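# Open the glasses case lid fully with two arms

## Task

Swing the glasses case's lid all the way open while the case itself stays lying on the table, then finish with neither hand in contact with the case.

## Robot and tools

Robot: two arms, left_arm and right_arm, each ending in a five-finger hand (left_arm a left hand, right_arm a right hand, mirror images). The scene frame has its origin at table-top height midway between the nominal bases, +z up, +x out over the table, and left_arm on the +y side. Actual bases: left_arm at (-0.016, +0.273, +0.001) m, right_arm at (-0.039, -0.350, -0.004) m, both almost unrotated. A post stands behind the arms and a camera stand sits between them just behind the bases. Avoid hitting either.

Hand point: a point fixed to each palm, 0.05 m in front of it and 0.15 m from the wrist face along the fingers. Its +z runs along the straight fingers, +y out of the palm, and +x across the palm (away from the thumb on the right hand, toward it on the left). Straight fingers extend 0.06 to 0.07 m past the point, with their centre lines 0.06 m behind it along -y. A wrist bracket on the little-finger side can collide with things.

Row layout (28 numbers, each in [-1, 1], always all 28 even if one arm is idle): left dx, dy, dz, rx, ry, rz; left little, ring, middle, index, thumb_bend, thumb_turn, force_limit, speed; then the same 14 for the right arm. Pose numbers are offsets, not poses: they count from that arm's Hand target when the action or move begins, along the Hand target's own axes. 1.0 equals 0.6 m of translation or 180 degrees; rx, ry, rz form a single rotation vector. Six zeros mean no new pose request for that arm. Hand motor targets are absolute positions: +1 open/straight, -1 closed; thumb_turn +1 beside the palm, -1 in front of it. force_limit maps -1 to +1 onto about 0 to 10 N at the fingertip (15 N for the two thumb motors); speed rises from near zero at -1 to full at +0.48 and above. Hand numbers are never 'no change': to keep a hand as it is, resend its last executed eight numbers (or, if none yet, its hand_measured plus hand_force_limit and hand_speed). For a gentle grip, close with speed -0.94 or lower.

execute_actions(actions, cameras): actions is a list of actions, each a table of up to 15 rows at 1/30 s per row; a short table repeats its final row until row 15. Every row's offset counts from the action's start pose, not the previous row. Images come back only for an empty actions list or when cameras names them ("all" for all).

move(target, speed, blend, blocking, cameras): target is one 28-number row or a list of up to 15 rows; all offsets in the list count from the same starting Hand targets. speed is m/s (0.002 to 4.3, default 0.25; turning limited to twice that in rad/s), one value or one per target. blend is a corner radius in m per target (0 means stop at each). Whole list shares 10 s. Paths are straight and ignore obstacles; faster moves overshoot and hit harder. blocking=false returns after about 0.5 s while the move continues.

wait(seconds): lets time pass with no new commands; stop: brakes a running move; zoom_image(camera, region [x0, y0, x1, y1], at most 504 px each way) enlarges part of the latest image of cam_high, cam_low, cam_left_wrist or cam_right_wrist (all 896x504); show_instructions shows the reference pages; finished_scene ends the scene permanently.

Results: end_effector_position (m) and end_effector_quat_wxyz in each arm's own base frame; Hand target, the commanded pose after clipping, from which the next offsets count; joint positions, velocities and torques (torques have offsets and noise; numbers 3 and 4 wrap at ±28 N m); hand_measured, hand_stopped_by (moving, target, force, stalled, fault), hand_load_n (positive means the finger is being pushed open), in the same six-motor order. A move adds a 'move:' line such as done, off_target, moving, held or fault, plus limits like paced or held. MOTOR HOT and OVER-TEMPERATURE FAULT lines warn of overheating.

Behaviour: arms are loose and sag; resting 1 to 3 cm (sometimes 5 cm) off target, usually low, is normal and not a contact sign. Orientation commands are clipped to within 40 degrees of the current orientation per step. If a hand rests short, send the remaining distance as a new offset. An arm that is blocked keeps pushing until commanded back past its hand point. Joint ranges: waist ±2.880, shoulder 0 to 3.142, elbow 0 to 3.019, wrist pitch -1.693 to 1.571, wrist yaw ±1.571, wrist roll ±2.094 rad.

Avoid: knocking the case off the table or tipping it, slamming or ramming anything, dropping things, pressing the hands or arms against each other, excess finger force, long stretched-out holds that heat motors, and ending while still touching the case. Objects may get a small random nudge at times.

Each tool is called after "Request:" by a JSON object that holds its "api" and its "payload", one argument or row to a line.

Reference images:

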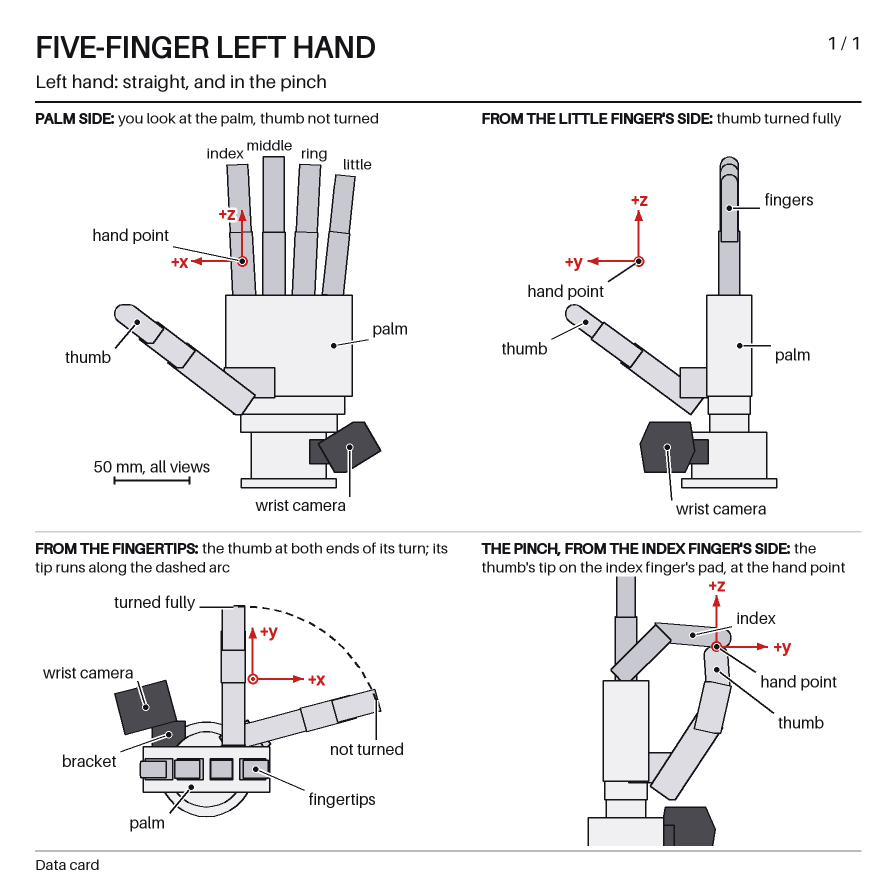

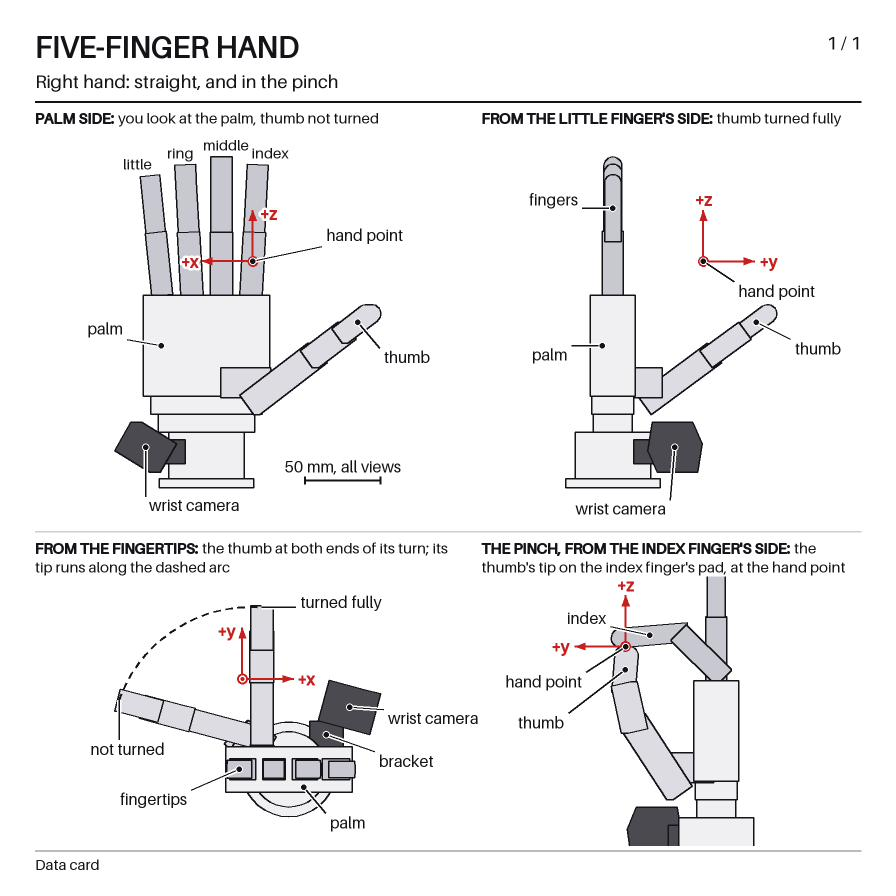

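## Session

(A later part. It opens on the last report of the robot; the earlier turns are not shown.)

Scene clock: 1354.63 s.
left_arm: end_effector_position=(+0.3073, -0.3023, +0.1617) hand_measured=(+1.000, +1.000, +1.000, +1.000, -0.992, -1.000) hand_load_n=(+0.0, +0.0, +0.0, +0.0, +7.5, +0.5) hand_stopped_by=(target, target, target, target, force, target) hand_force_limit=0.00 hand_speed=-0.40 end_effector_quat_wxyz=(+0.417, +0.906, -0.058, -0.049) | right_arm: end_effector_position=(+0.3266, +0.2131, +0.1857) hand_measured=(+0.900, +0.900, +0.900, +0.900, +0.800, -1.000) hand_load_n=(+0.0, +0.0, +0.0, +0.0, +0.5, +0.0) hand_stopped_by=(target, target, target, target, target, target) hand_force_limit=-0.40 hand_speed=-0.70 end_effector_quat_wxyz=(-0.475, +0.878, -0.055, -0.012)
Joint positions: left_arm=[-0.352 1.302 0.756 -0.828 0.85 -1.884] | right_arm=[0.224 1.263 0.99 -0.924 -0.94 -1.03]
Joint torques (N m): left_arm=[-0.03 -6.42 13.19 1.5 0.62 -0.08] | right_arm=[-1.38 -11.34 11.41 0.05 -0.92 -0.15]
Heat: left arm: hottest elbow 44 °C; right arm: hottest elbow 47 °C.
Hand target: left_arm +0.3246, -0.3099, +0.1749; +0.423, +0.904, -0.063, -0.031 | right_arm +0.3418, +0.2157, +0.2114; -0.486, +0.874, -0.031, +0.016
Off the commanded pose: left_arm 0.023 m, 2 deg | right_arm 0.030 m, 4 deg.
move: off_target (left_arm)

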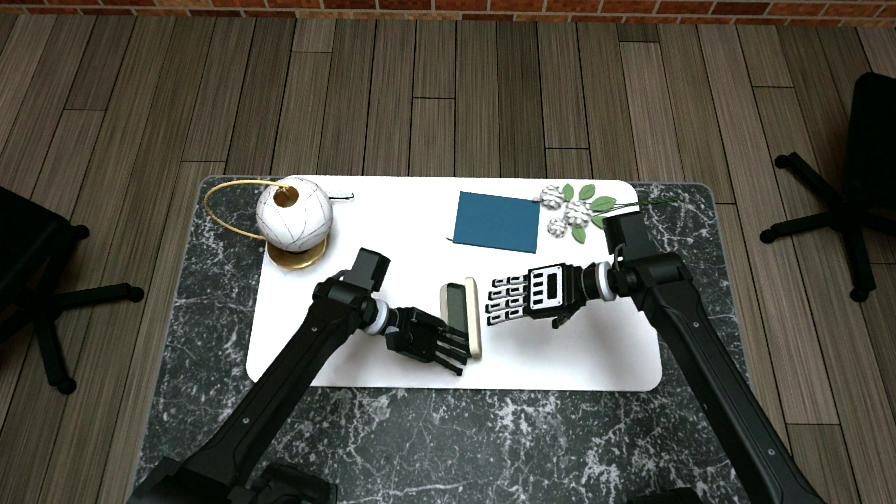

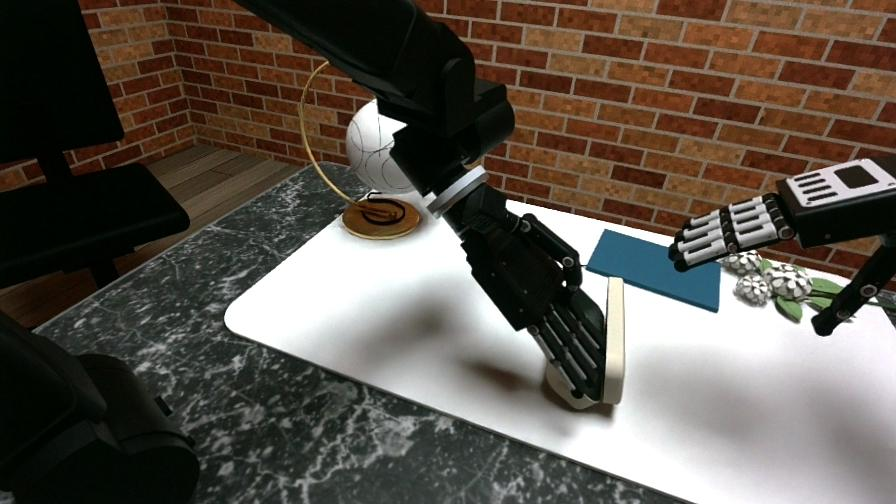

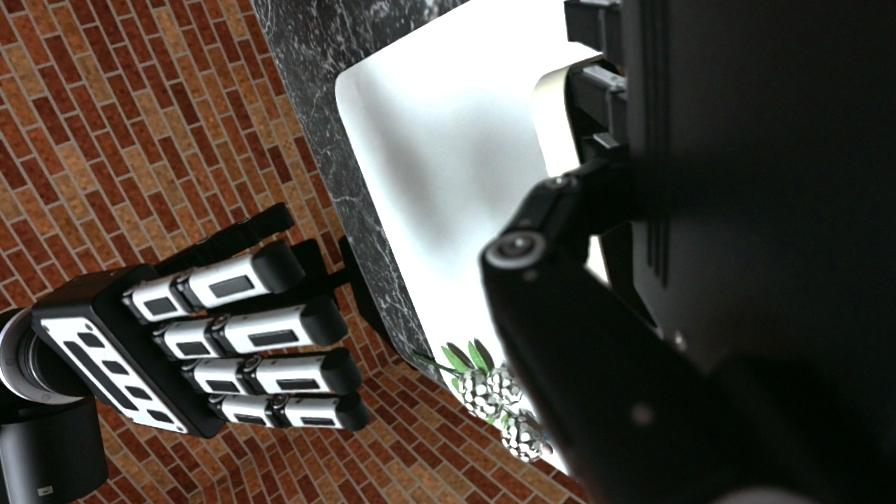

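Request:
{"api": "move", "payload": {
  "target": [0,-0.032,-0.0385,0,0,0, 1,1,1,1,-1,-1,0,-0.4, 0,0,0,0,0,0, 0.9,0.9,0.9,0.9,0.8,-1,-0.4,-0.7],
  "speed": 0.02,
  "cameras": ["cam_high","cam_low","cam_left_wrist"]
}}

Request:
{"api": "zoom_image", "payload": {
  "camera": "cam_low",
  "region": [430, 260, 630, 420]
}}

Request:
{"api": "zoom_image", "payload": {
  "camera": "cam_high",
  "region": [370, 270, 510, 380]
}}

Scene clock: 1370.73 s.
left_arm: end_effector_position=(+0.3165, -0.2765, +0.1612) hand_measured=(+1.000, +1.000, +1.000, +1.000, -0.992, -1.000) hand_load_n=(+0.0, +0.0, +0.0, +0.0, +8.0, +0.5) hand_stopped_by=(target, target, target, target, force, target) hand_force_limit=0.00 hand_speed=-0.40 end_effector_quat_wxyz=(+0.417, +0.907, -0.051, -0.043) | right_arm: end_effector_position=(+0.3266, +0.2131, +0.1857) hand_measured=(+0.900, +0.900, +0.900, +0.900, +0.800, -1.000) hand_load_n=(+0.0, +0.0, +0.0, +0.0, +0.0, +0.0) hand_stopped_by=(target, target, target, target, target, target) hand_force_limit=-0.40 hand_speed=-0.70 end_effector_quat_wxyz=(-0.475, +0.878, -0.055, -0.012)
Joint positions: left_arm=[-0.272 1.306 0.762 -0.895 0.857 -1.79] | right_arm=[0.224 1.263 0.99 -0.924 -0.94 -1.03]
Joint torques (N m): left_arm=[1.49 -6.12 13.31 0.28 1.04 0.14] | right_arm=[-1.38 -11.34 11.4 0.05 -0.92 -0.15]
Heat: left arm: hottest elbow 44 °C; right arm: hottest elbow 49 °C.
Hand target: left_arm +0.3287, -0.2802, +0.1750; +0.423, +0.904, -0.063, -0.031 | right_arm +0.3418, +0.2157, +0.2114; -0.486, +0.874, -0.031, +0.016
Off the commanded pose: left_arm 0.019 m, 2 deg | right_arm 0.030 m, 4 deg.
move: off_target (left_arm)

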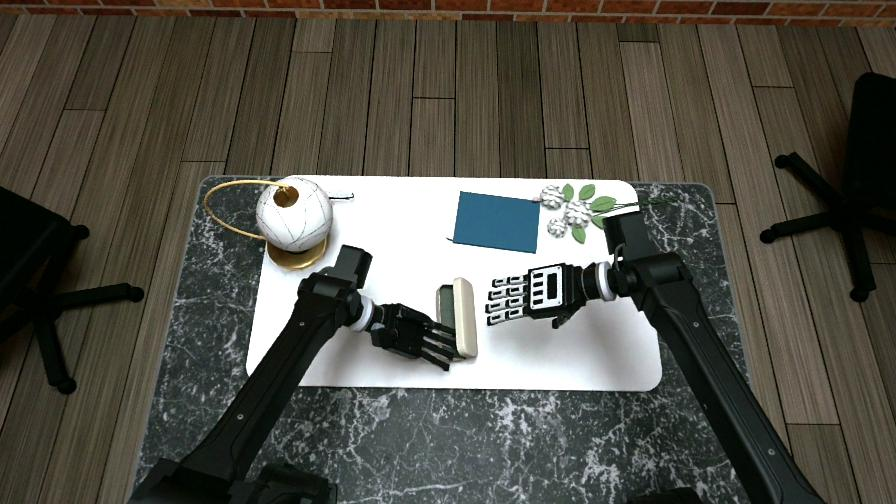

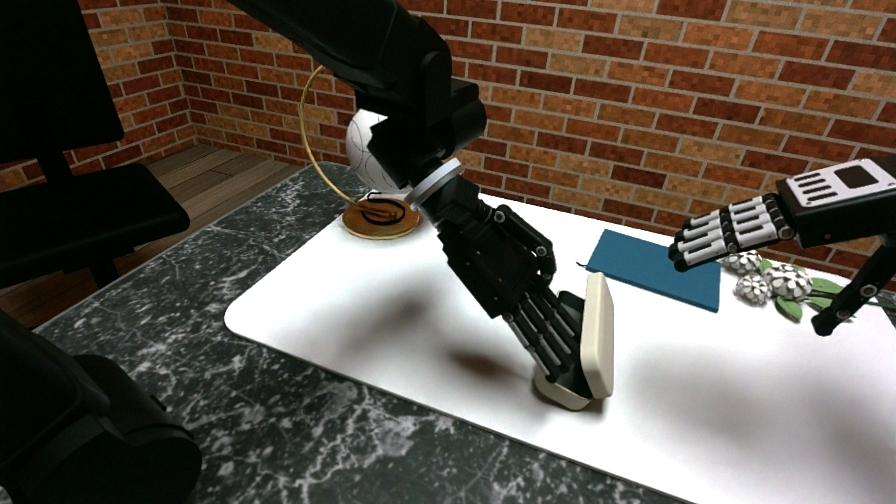

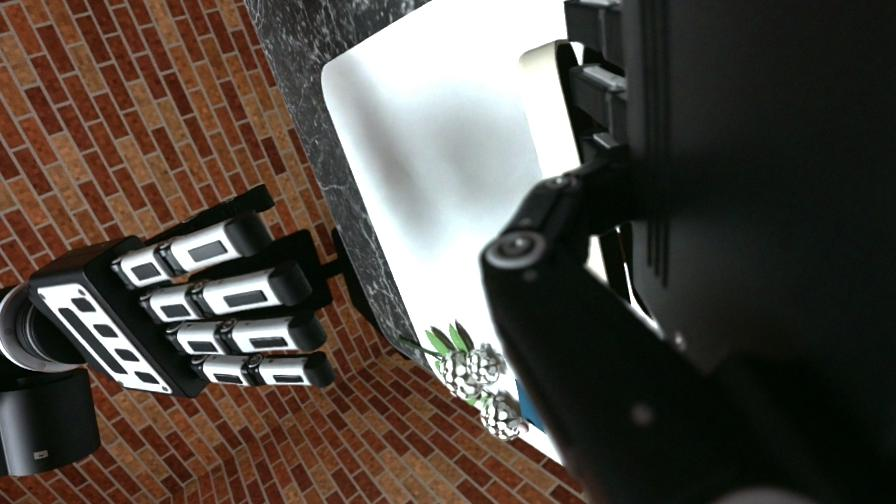

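Scaled by 2.520 from the camera's image (finer frame: 1280x720).

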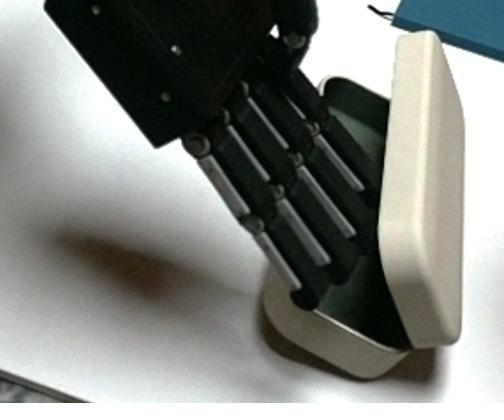

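Scaled by 3.600 from the camera's image (finer frame: 1280x720).

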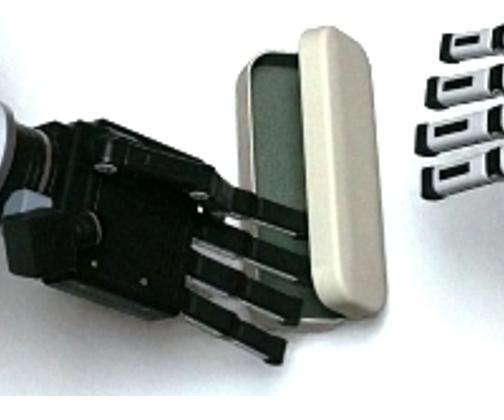

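Request:
{"api": "move", "payload": {
  "target": [0,-0.0272,-0.0032,0,0,0, 1,1,1,1,-1,-1,0,-0.4, 0,0,0,0,0,0, 0.9,0.9,0.9,0.9,0.8,-1,-0.4,-0.7],
  "speed": 0.02,
  "cameras": ["cam_high","cam_low","cam_left_wrist"]
}}

Request:
{"api": "zoom_image", "payload": {
  "camera": "cam_low",
  "region": [430, 260, 630, 420]
}}

Request:
{"api": "zoom_image", "payload": {
  "camera": "cam_high",
  "region": [370, 270, 510, 380]
}}

Scene clock: 1389.40 s.
left_arm: end_effector_position=(+0.3223, -0.2661, +0.1553) hand_measured=(+1.000, +1.000, +1.000, +1.000, -0.992, -1.000) hand_load_n=(+0.0, +0.0, +0.0, +0.0, +8.0, +0.5) hand_stopped_by=(target, target, target, target, force, target) hand_force_limit=0.00 hand_speed=-0.40 end_effector_quat_wxyz=(+0.418, +0.906, -0.054, -0.037) | right_arm: end_effector_position=(+0.3266, +0.2131, +0.1857) hand_measured=(+0.900, +0.900, +0.900, +0.900, +0.800, -1.000) hand_load_n=(+0.0, +0.0, +0.0, +0.0, +0.0, +0.0) hand_stopped_by=(target, target, target, target, target, target) hand_force_limit=-0.40 hand_speed=-0.70 end_effector_quat_wxyz=(-0.475, +0.878, -0.055, -0.012)
Joint positions: left_arm=[-0.237 1.328 0.762 -0.901 0.861 -1.737] | right_arm=[0.224 1.263 0.99 -0.924 -0.94 -1.03]
Joint torques (N m): left_arm=[0.73 -6.53 11.9 0.1 1.01 0.11] | right_arm=[-1.38 -11.34 11.43 0.03 -0.91 -0.15]
Heat: left arm: hottest elbow 44 °C; right arm: hottest elbow 50 °C.
Hand target: left_arm +0.3304, -0.2683, +0.1637; +0.423, +0.904, -0.063, -0.031 | right_arm +0.3418, +0.2157, +0.2114; -0.486, +0.874, -0.031, +0.016
Off the commanded pose: left_arm 0.012 m, 1 deg | right_arm 0.030 m, 4 deg.
move: off_target (left_arm)

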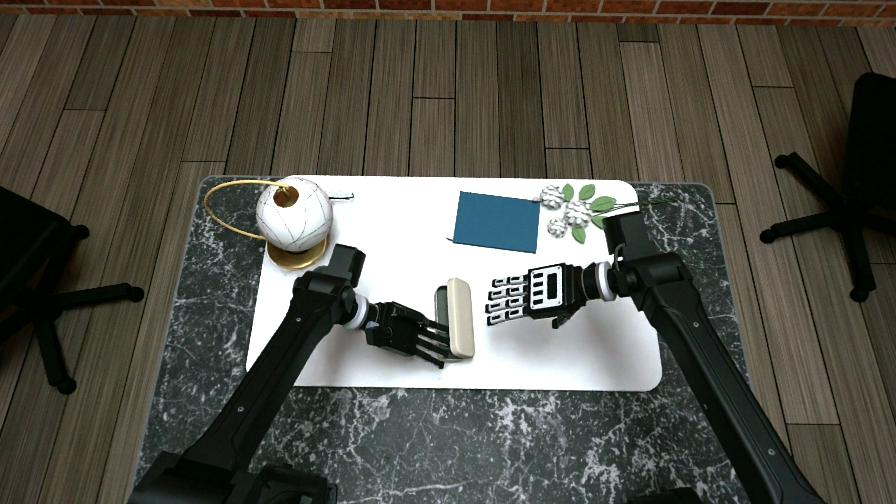

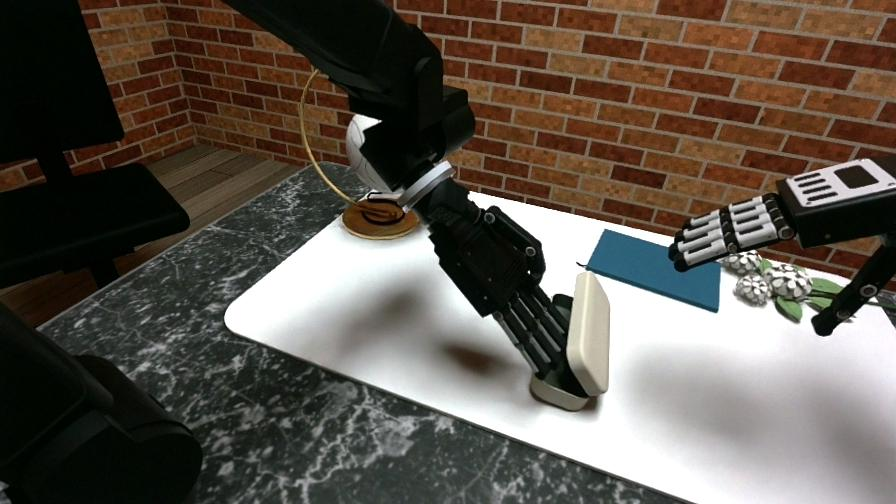

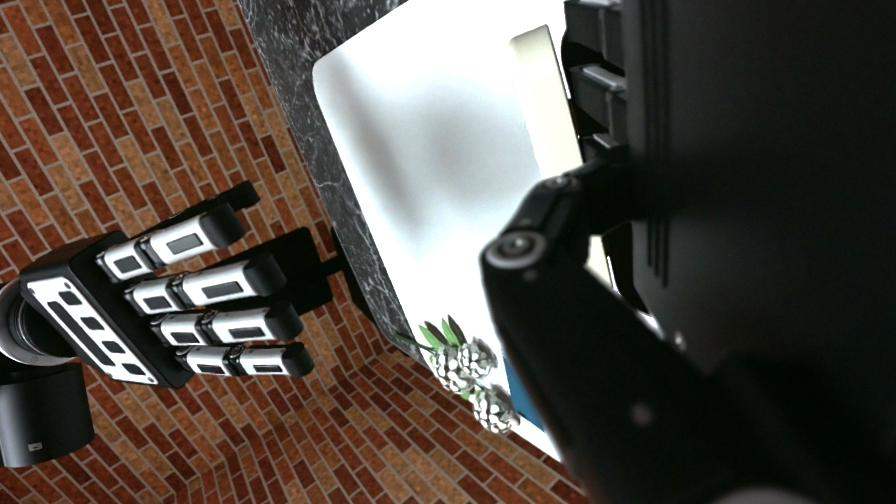

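Scaled by 2.520 from the camera's image (finer frame: 1280x720).

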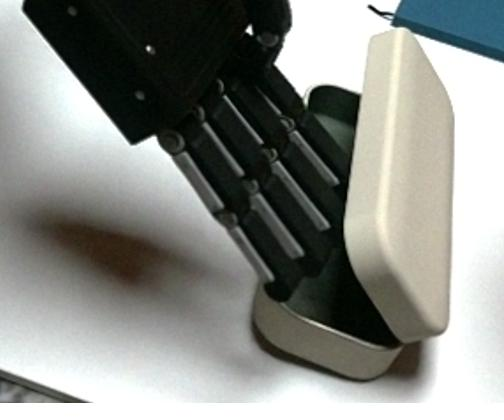

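Scaled by 3.600 from the camera's image (finer frame: 1280x720).

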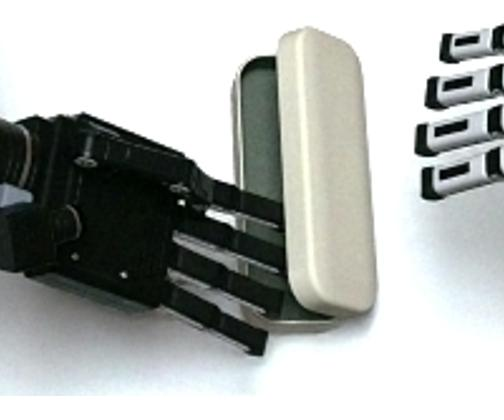

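Request:
{"api": "move", "payload": {
  "target": [0,0.0183,0.0065,0,0,0, 1,1,1,1,-1,-1,0,-0.4, 0.0657,0.0174,0.2056,0,0,0, 0.38,0.38,0.38,0.38,1,-1,-0.4,-0.4],
  "speed": 0.1,
  "cameras": ["all"]
}}

Request:
{"api": "zoom_image", "payload": {
  "camera": "cam_low",
  "region": [430, 220, 730, 420]
}}

Request:
{"api": "zoom_image", "payload": {
  "camera": "cam_high",
  "region": [370, 260, 550, 380]
}}

Scene clock: 1472.97 s.
left_arm: end_effector_position=(+0.3195, -0.2700, +0.1551) hand_measured=(+1.000, +1.000, +1.000, +1.000, -0.992, -1.000) hand_load_n=(+0.0, +0.0, +0.0, +0.0, +7.5, +0.5) hand_stopped_by=(target, target, target, target, force, target) hand_force_limit=0.00 hand_speed=-0.40 end_effector_quat_wxyz=(+0.417, +0.906, -0.055, -0.042) | right_arm: end_effector_position=(+0.3701, +0.2977, +0.1176) hand_measured=(+0.380, +0.380, +0.380, +0.380, +1.000, -1.000) hand_load_n=(+0.0, +0.0, +0.0, +0.0, +0.0, +0.0) hand_stopped_by=(target, target, target, target, target, target) hand_force_limit=-0.40 hand_speed=-0.40 end_effector_quat_wxyz=(-0.474, +0.880, -0.039, -0.002)
Joint positions: left_arm=[-0.249 1.328 0.762 -0.901 0.861 -1.746] | right_arm=[0.397 1.478 0.993 -0.517 -0.857 -0.818]
Joint torques (N m): left_arm=[-0.26 -7.3 12.46 0.69 0.88 -0.05] | right_arm=[-0.38 -13.22 10.85 1.48 -0.37 0.27]
Heat: left arm: hottest elbow 44 °C; right arm: hottest elbow 53 °C.
Hand target: left_arm +0.3290, -0.2783, +0.1696; +0.423, +0.904, -0.063, -0.031 | right_arm +0.3880, +0.3119, +0.1374; -0.486, +0.874, -0.031, +0.016
Off the commanded pose: left_arm 0.019 m, 2 deg | right_arm 0.030 m, 3 deg.
move: off_target (left_arm, right_arm)

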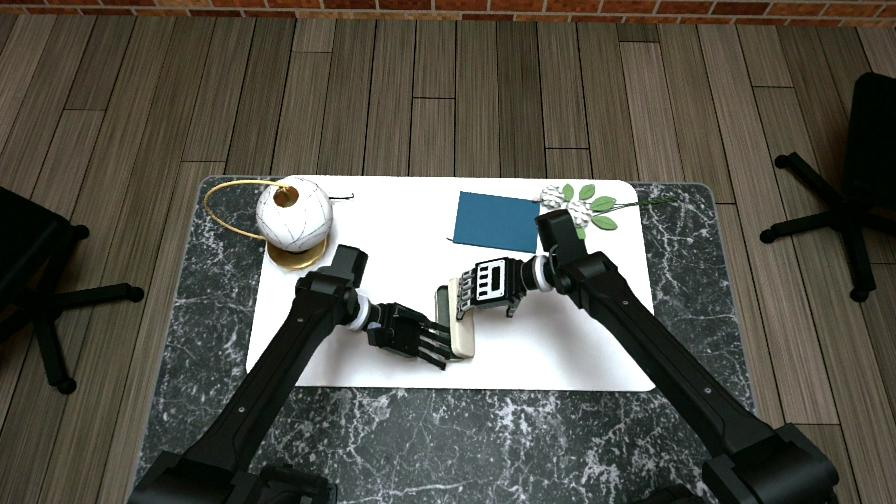

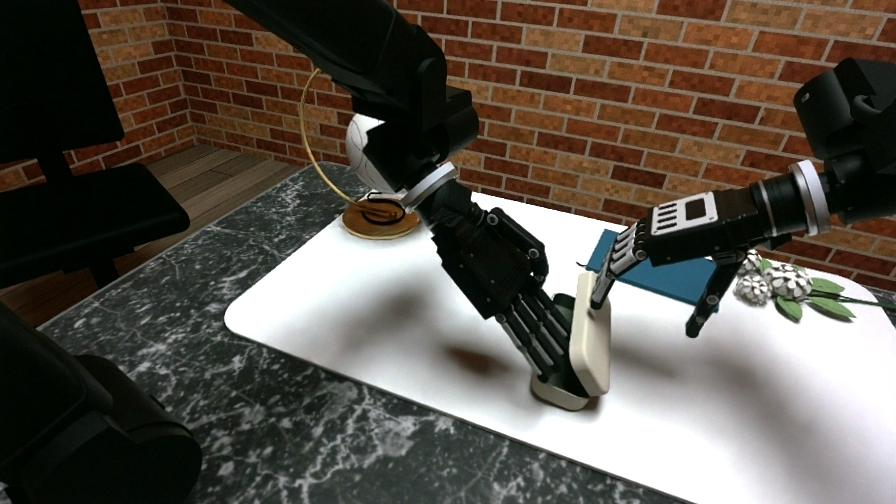

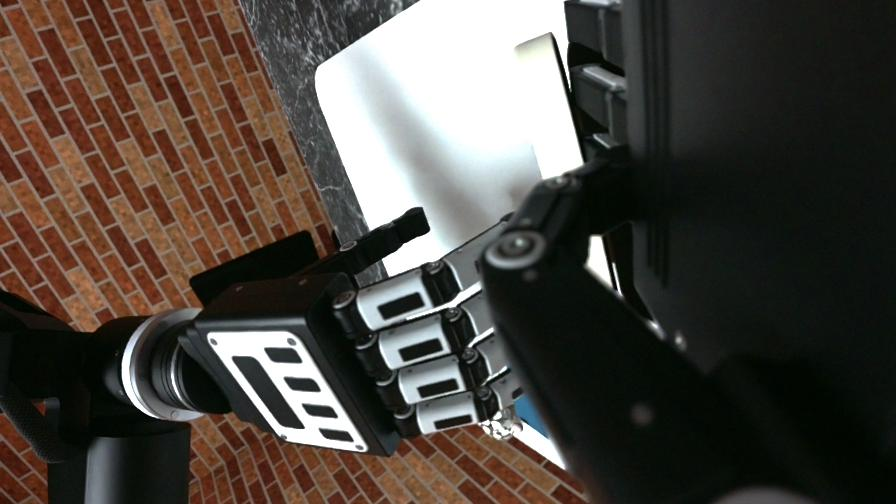

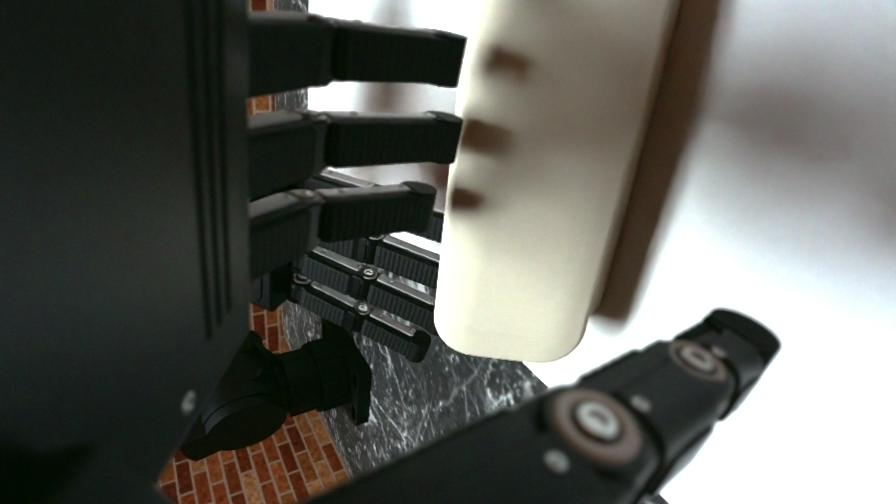

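Scaled by 1.680 from the camera's image (finer frame: 1280x720).

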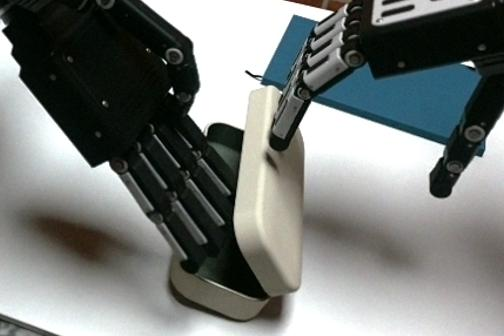

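Scaled by 2.800 from the camera's image (finer frame: 1280x720).

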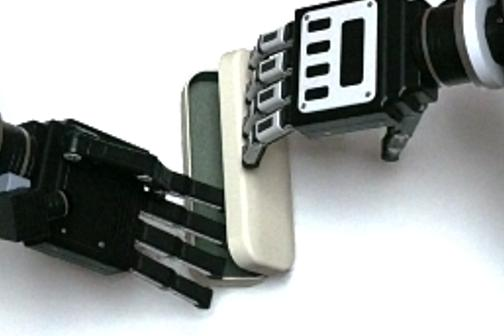

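Request:
{"api": "move", "payload": {
  "target": [0,0,0,0,0,0, 1,1,1,1,-1,-1,0,-0.4, 0.0098,-0.0312,0.0406,0,0,0, 0.38,0.38,0.38,0.38,1,-1,-0.4,-0.4],
  "speed": 0.06,
  "cameras": ["all"]
}}

Request:
{"api": "zoom_image", "payload": {
  "camera": "cam_low",
  "region": [430, 220, 730, 420]
}}

Request:
{"api": "zoom_image", "payload": {
  "camera": "cam_high",
  "region": [370, 260, 550, 380]
}}

Scene clock: 1506.47 s.
left_arm: end_effector_position=(+0.3195, -0.2700, +0.1551) hand_measured=(+1.000, +1.000, +1.000, +1.000, -0.992, -1.000) hand_load_n=(+0.0, +0.0, +0.0, +0.0, +8.0, +0.5) hand_stopped_by=(target, target, target, target, force, target) hand_force_limit=0.00 hand_speed=-0.40 end_effector_quat_wxyz=(+0.417, +0.906, -0.055, -0.042) | right_arm: end_effector_position=(+0.3781, +0.3268, +0.1207) hand_measured=(+0.380, +0.380, +0.380, +0.380, +1.000, -1.000) hand_load_n=(+0.0, +0.0, -0.5, +0.0, +0.0, +0.0) hand_stopped_by=(target, target, target, target, target, target) hand_force_limit=-0.40 hand_speed=-0.40 end_effector_quat_wxyz=(-0.472, +0.881, -0.038, -0.001)
Joint positions: left_arm=[-0.249 1.328 0.762 -0.901 0.861 -1.746] | right_arm=[0.451 1.516 1.041 -0.479 -0.825 -0.757]
Joint torques (N m): left_arm=[-0.09 -8.7 12.34 0.69 0.9 -0.04] | right_arm=[-0.38 -13.57 11.04 1.57 -0.35 0.26]
Heat: left arm: hottest elbow 44 °C; right arm: hottest elbow 58 °C.
Hand target: left_arm +0.3290, -0.2783, +0.1696; +0.423, +0.904, -0.063, -0.031 | right_arm +0.3960, +0.3420, +0.1404; -0.486, +0.874, -0.031, +0.016
Off the commanded pose: left_arm 0.019 m, 2 deg | right_arm 0.031 m, 3 deg.
move: off_target (right_arm)

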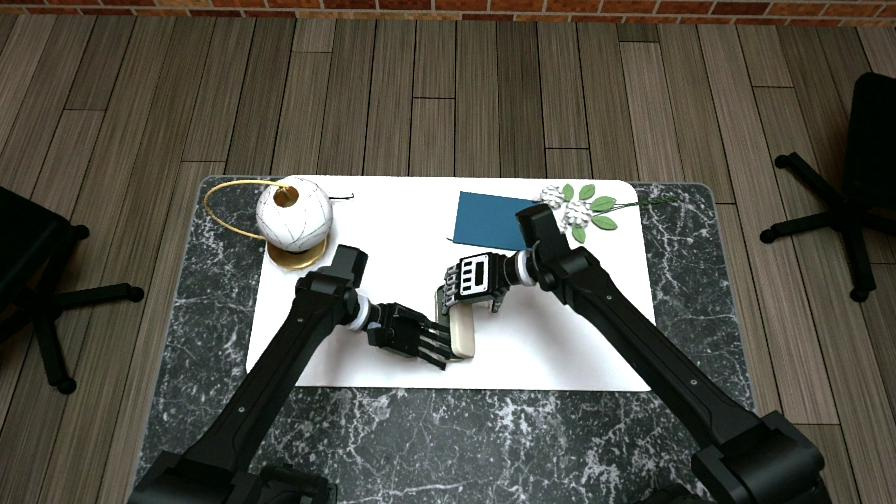

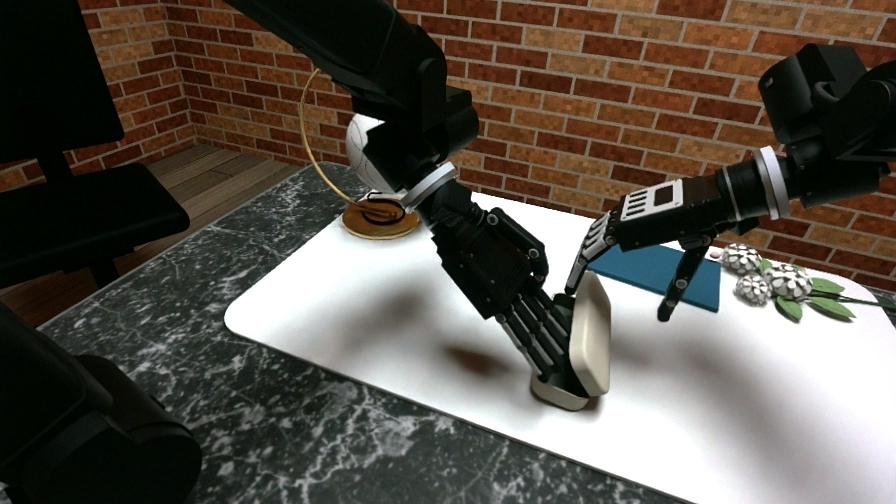

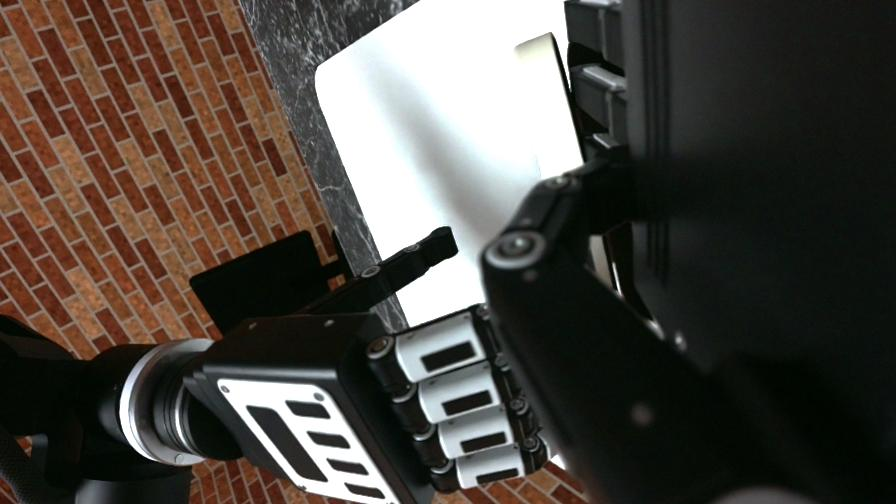

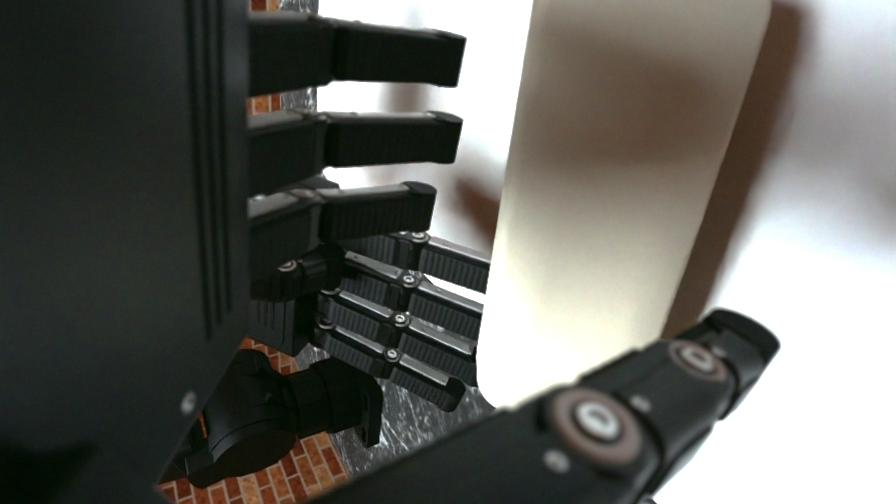

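Scaled by 1.680 from the camera's image (finer frame: 1280x720).

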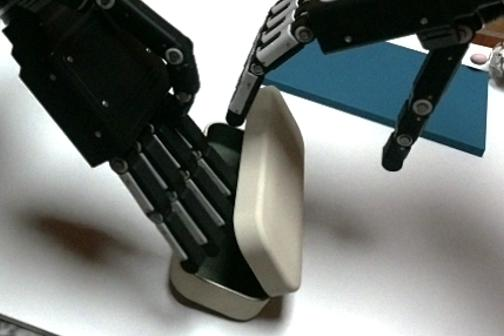

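Scaled by 2.800 from the camera's image (finer frame: 1280x720).

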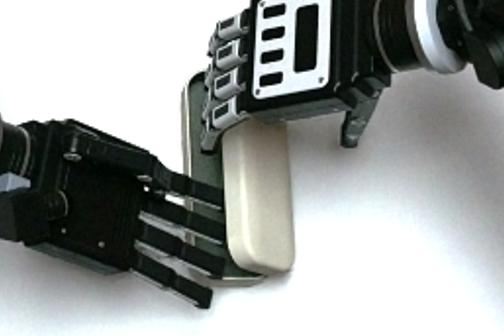

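Request:
{"api": "move", "payload": {
  "target": [0,0,0,0,0,0, 1,1,1,1,-1,-1,0,-0.4, 0,0.0595,0.0371,0,0,0, 0.38,0.38,0.38,0.38,1,-1,-0.4,-0.4],
  "speed": 0.05,
  "cameras": ["all"]
}}

Request:
{"api": "zoom_image", "payload": {
  "camera": "cam_low",
  "region": [430, 220, 730, 420]
}}

Request:
{"api": "zoom_image", "payload": {
  "camera": "cam_high",
  "region": [370, 260, 550, 380]
}}

Scene clock: 1515.30 s.
left_arm: end_effector_position=(+0.3195, -0.2700, +0.1551) hand_measured=(+1.000, +1.000, +1.000, +1.000, -0.992, -1.000) hand_load_n=(+0.0, +0.0, +0.0, +0.0, +7.5, +0.5) hand_stopped_by=(target, target, target, target, force, target) hand_force_limit=0.00 hand_speed=-0.40 end_effector_quat_wxyz=(+0.417, +0.906, -0.055, -0.042) | right_arm: end_effector_position=(+0.3945, +0.3344, +0.0965) hand_measured=(+0.380, +0.380, +0.380, +0.380, +1.000, -1.000) hand_load_n=(+0.0, +0.0, +0.0, +0.0, +0.0, +0.0) hand_stopped_by=(target, target, target, target, target, target) hand_force_limit=-0.40 hand_speed=-0.40 end_effector_quat_wxyz=(-0.481, +0.876, -0.029, +0.016)
Joint positions: left_arm=[-0.249 1.328 0.762 -0.901 0.861 -1.746] | right_arm=[0.451 1.574 1.027 -0.364 -0.823 -0.757]
Joint torques (N m): left_arm=[-0.5 -7.82 12.14 0.99 0.89 -0.01] | right_arm=[-0.38 -14.51 7.71 1.61 -0.33 0.26]
Heat: left arm: hottest elbow 44 °C; right arm: hottest elbow 57 °C.
Hand target: left_arm +0.3290, -0.2783, +0.1696; +0.423, +0.904, -0.063, -0.031 | right_arm +0.3959, +0.3421, +0.0983; -0.486, +0.874, -0.031, +0.016
Off the commanded pose: left_arm 0.019 m, 2 deg | right_arm 0.008 m, 1 deg.
move: done

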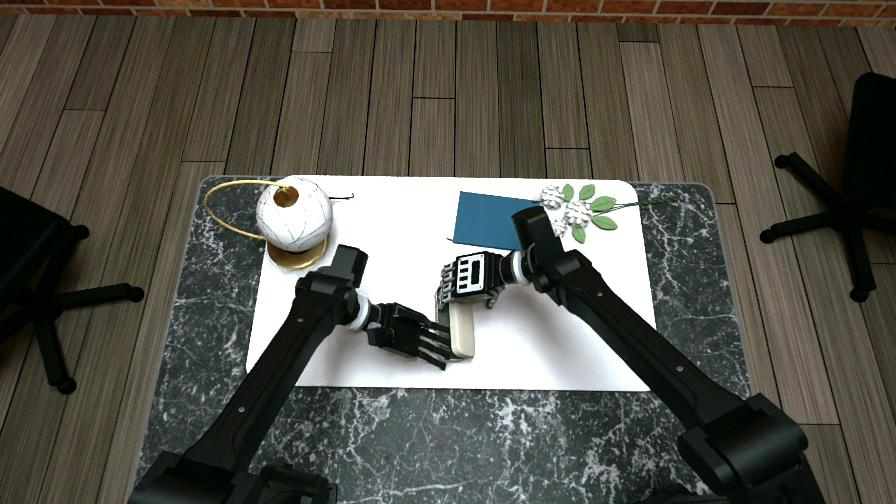

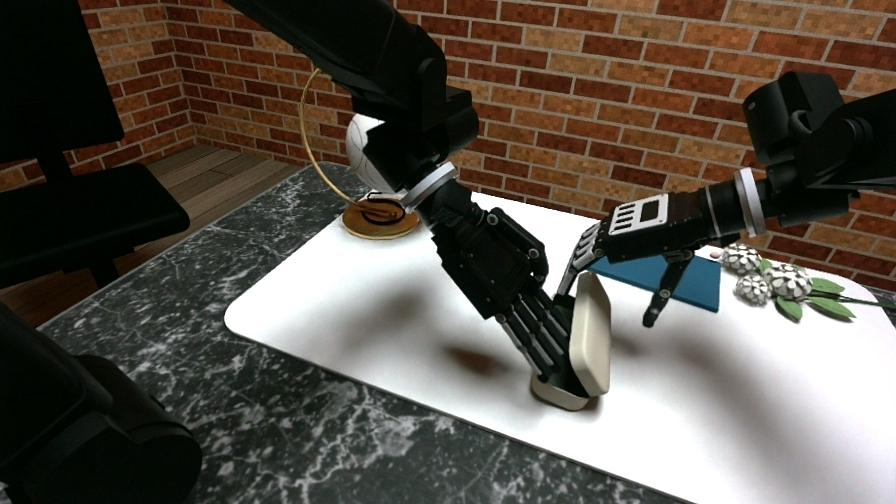

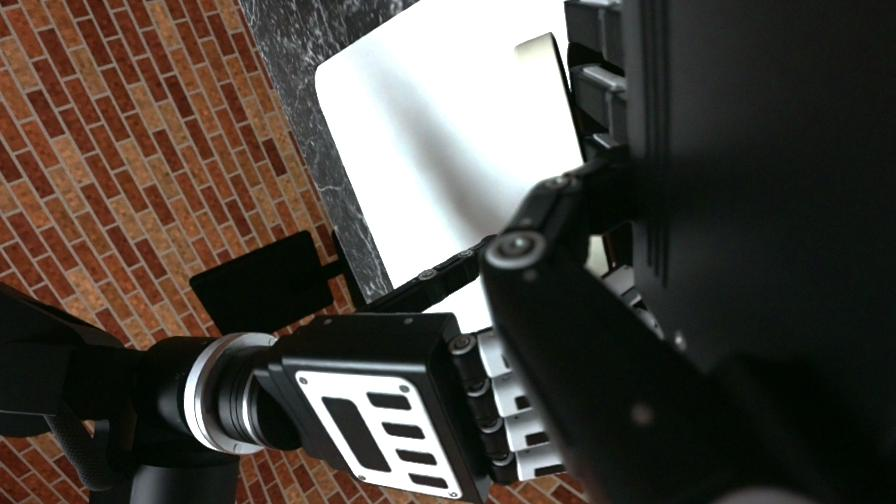

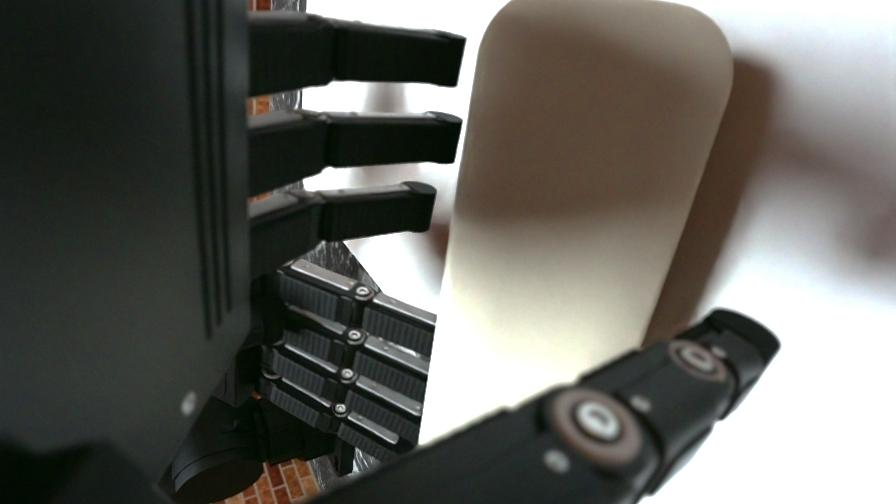

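Scaled by 1.680 from the camera's image (finer frame: 1280x720).

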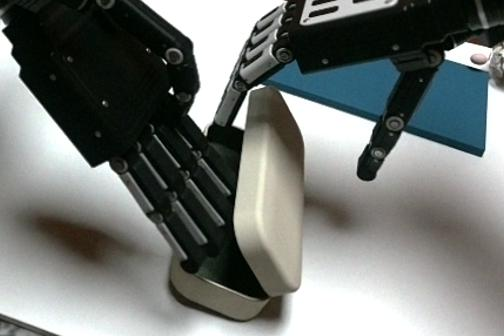

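Scaled by 2.800 from the camera's image (finer frame: 1280x720).

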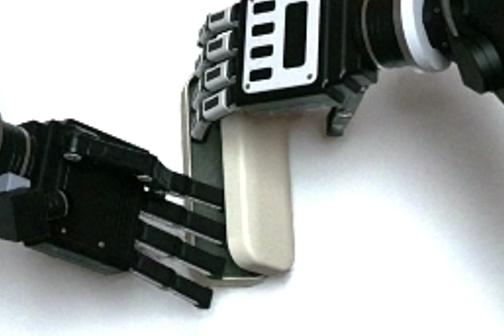

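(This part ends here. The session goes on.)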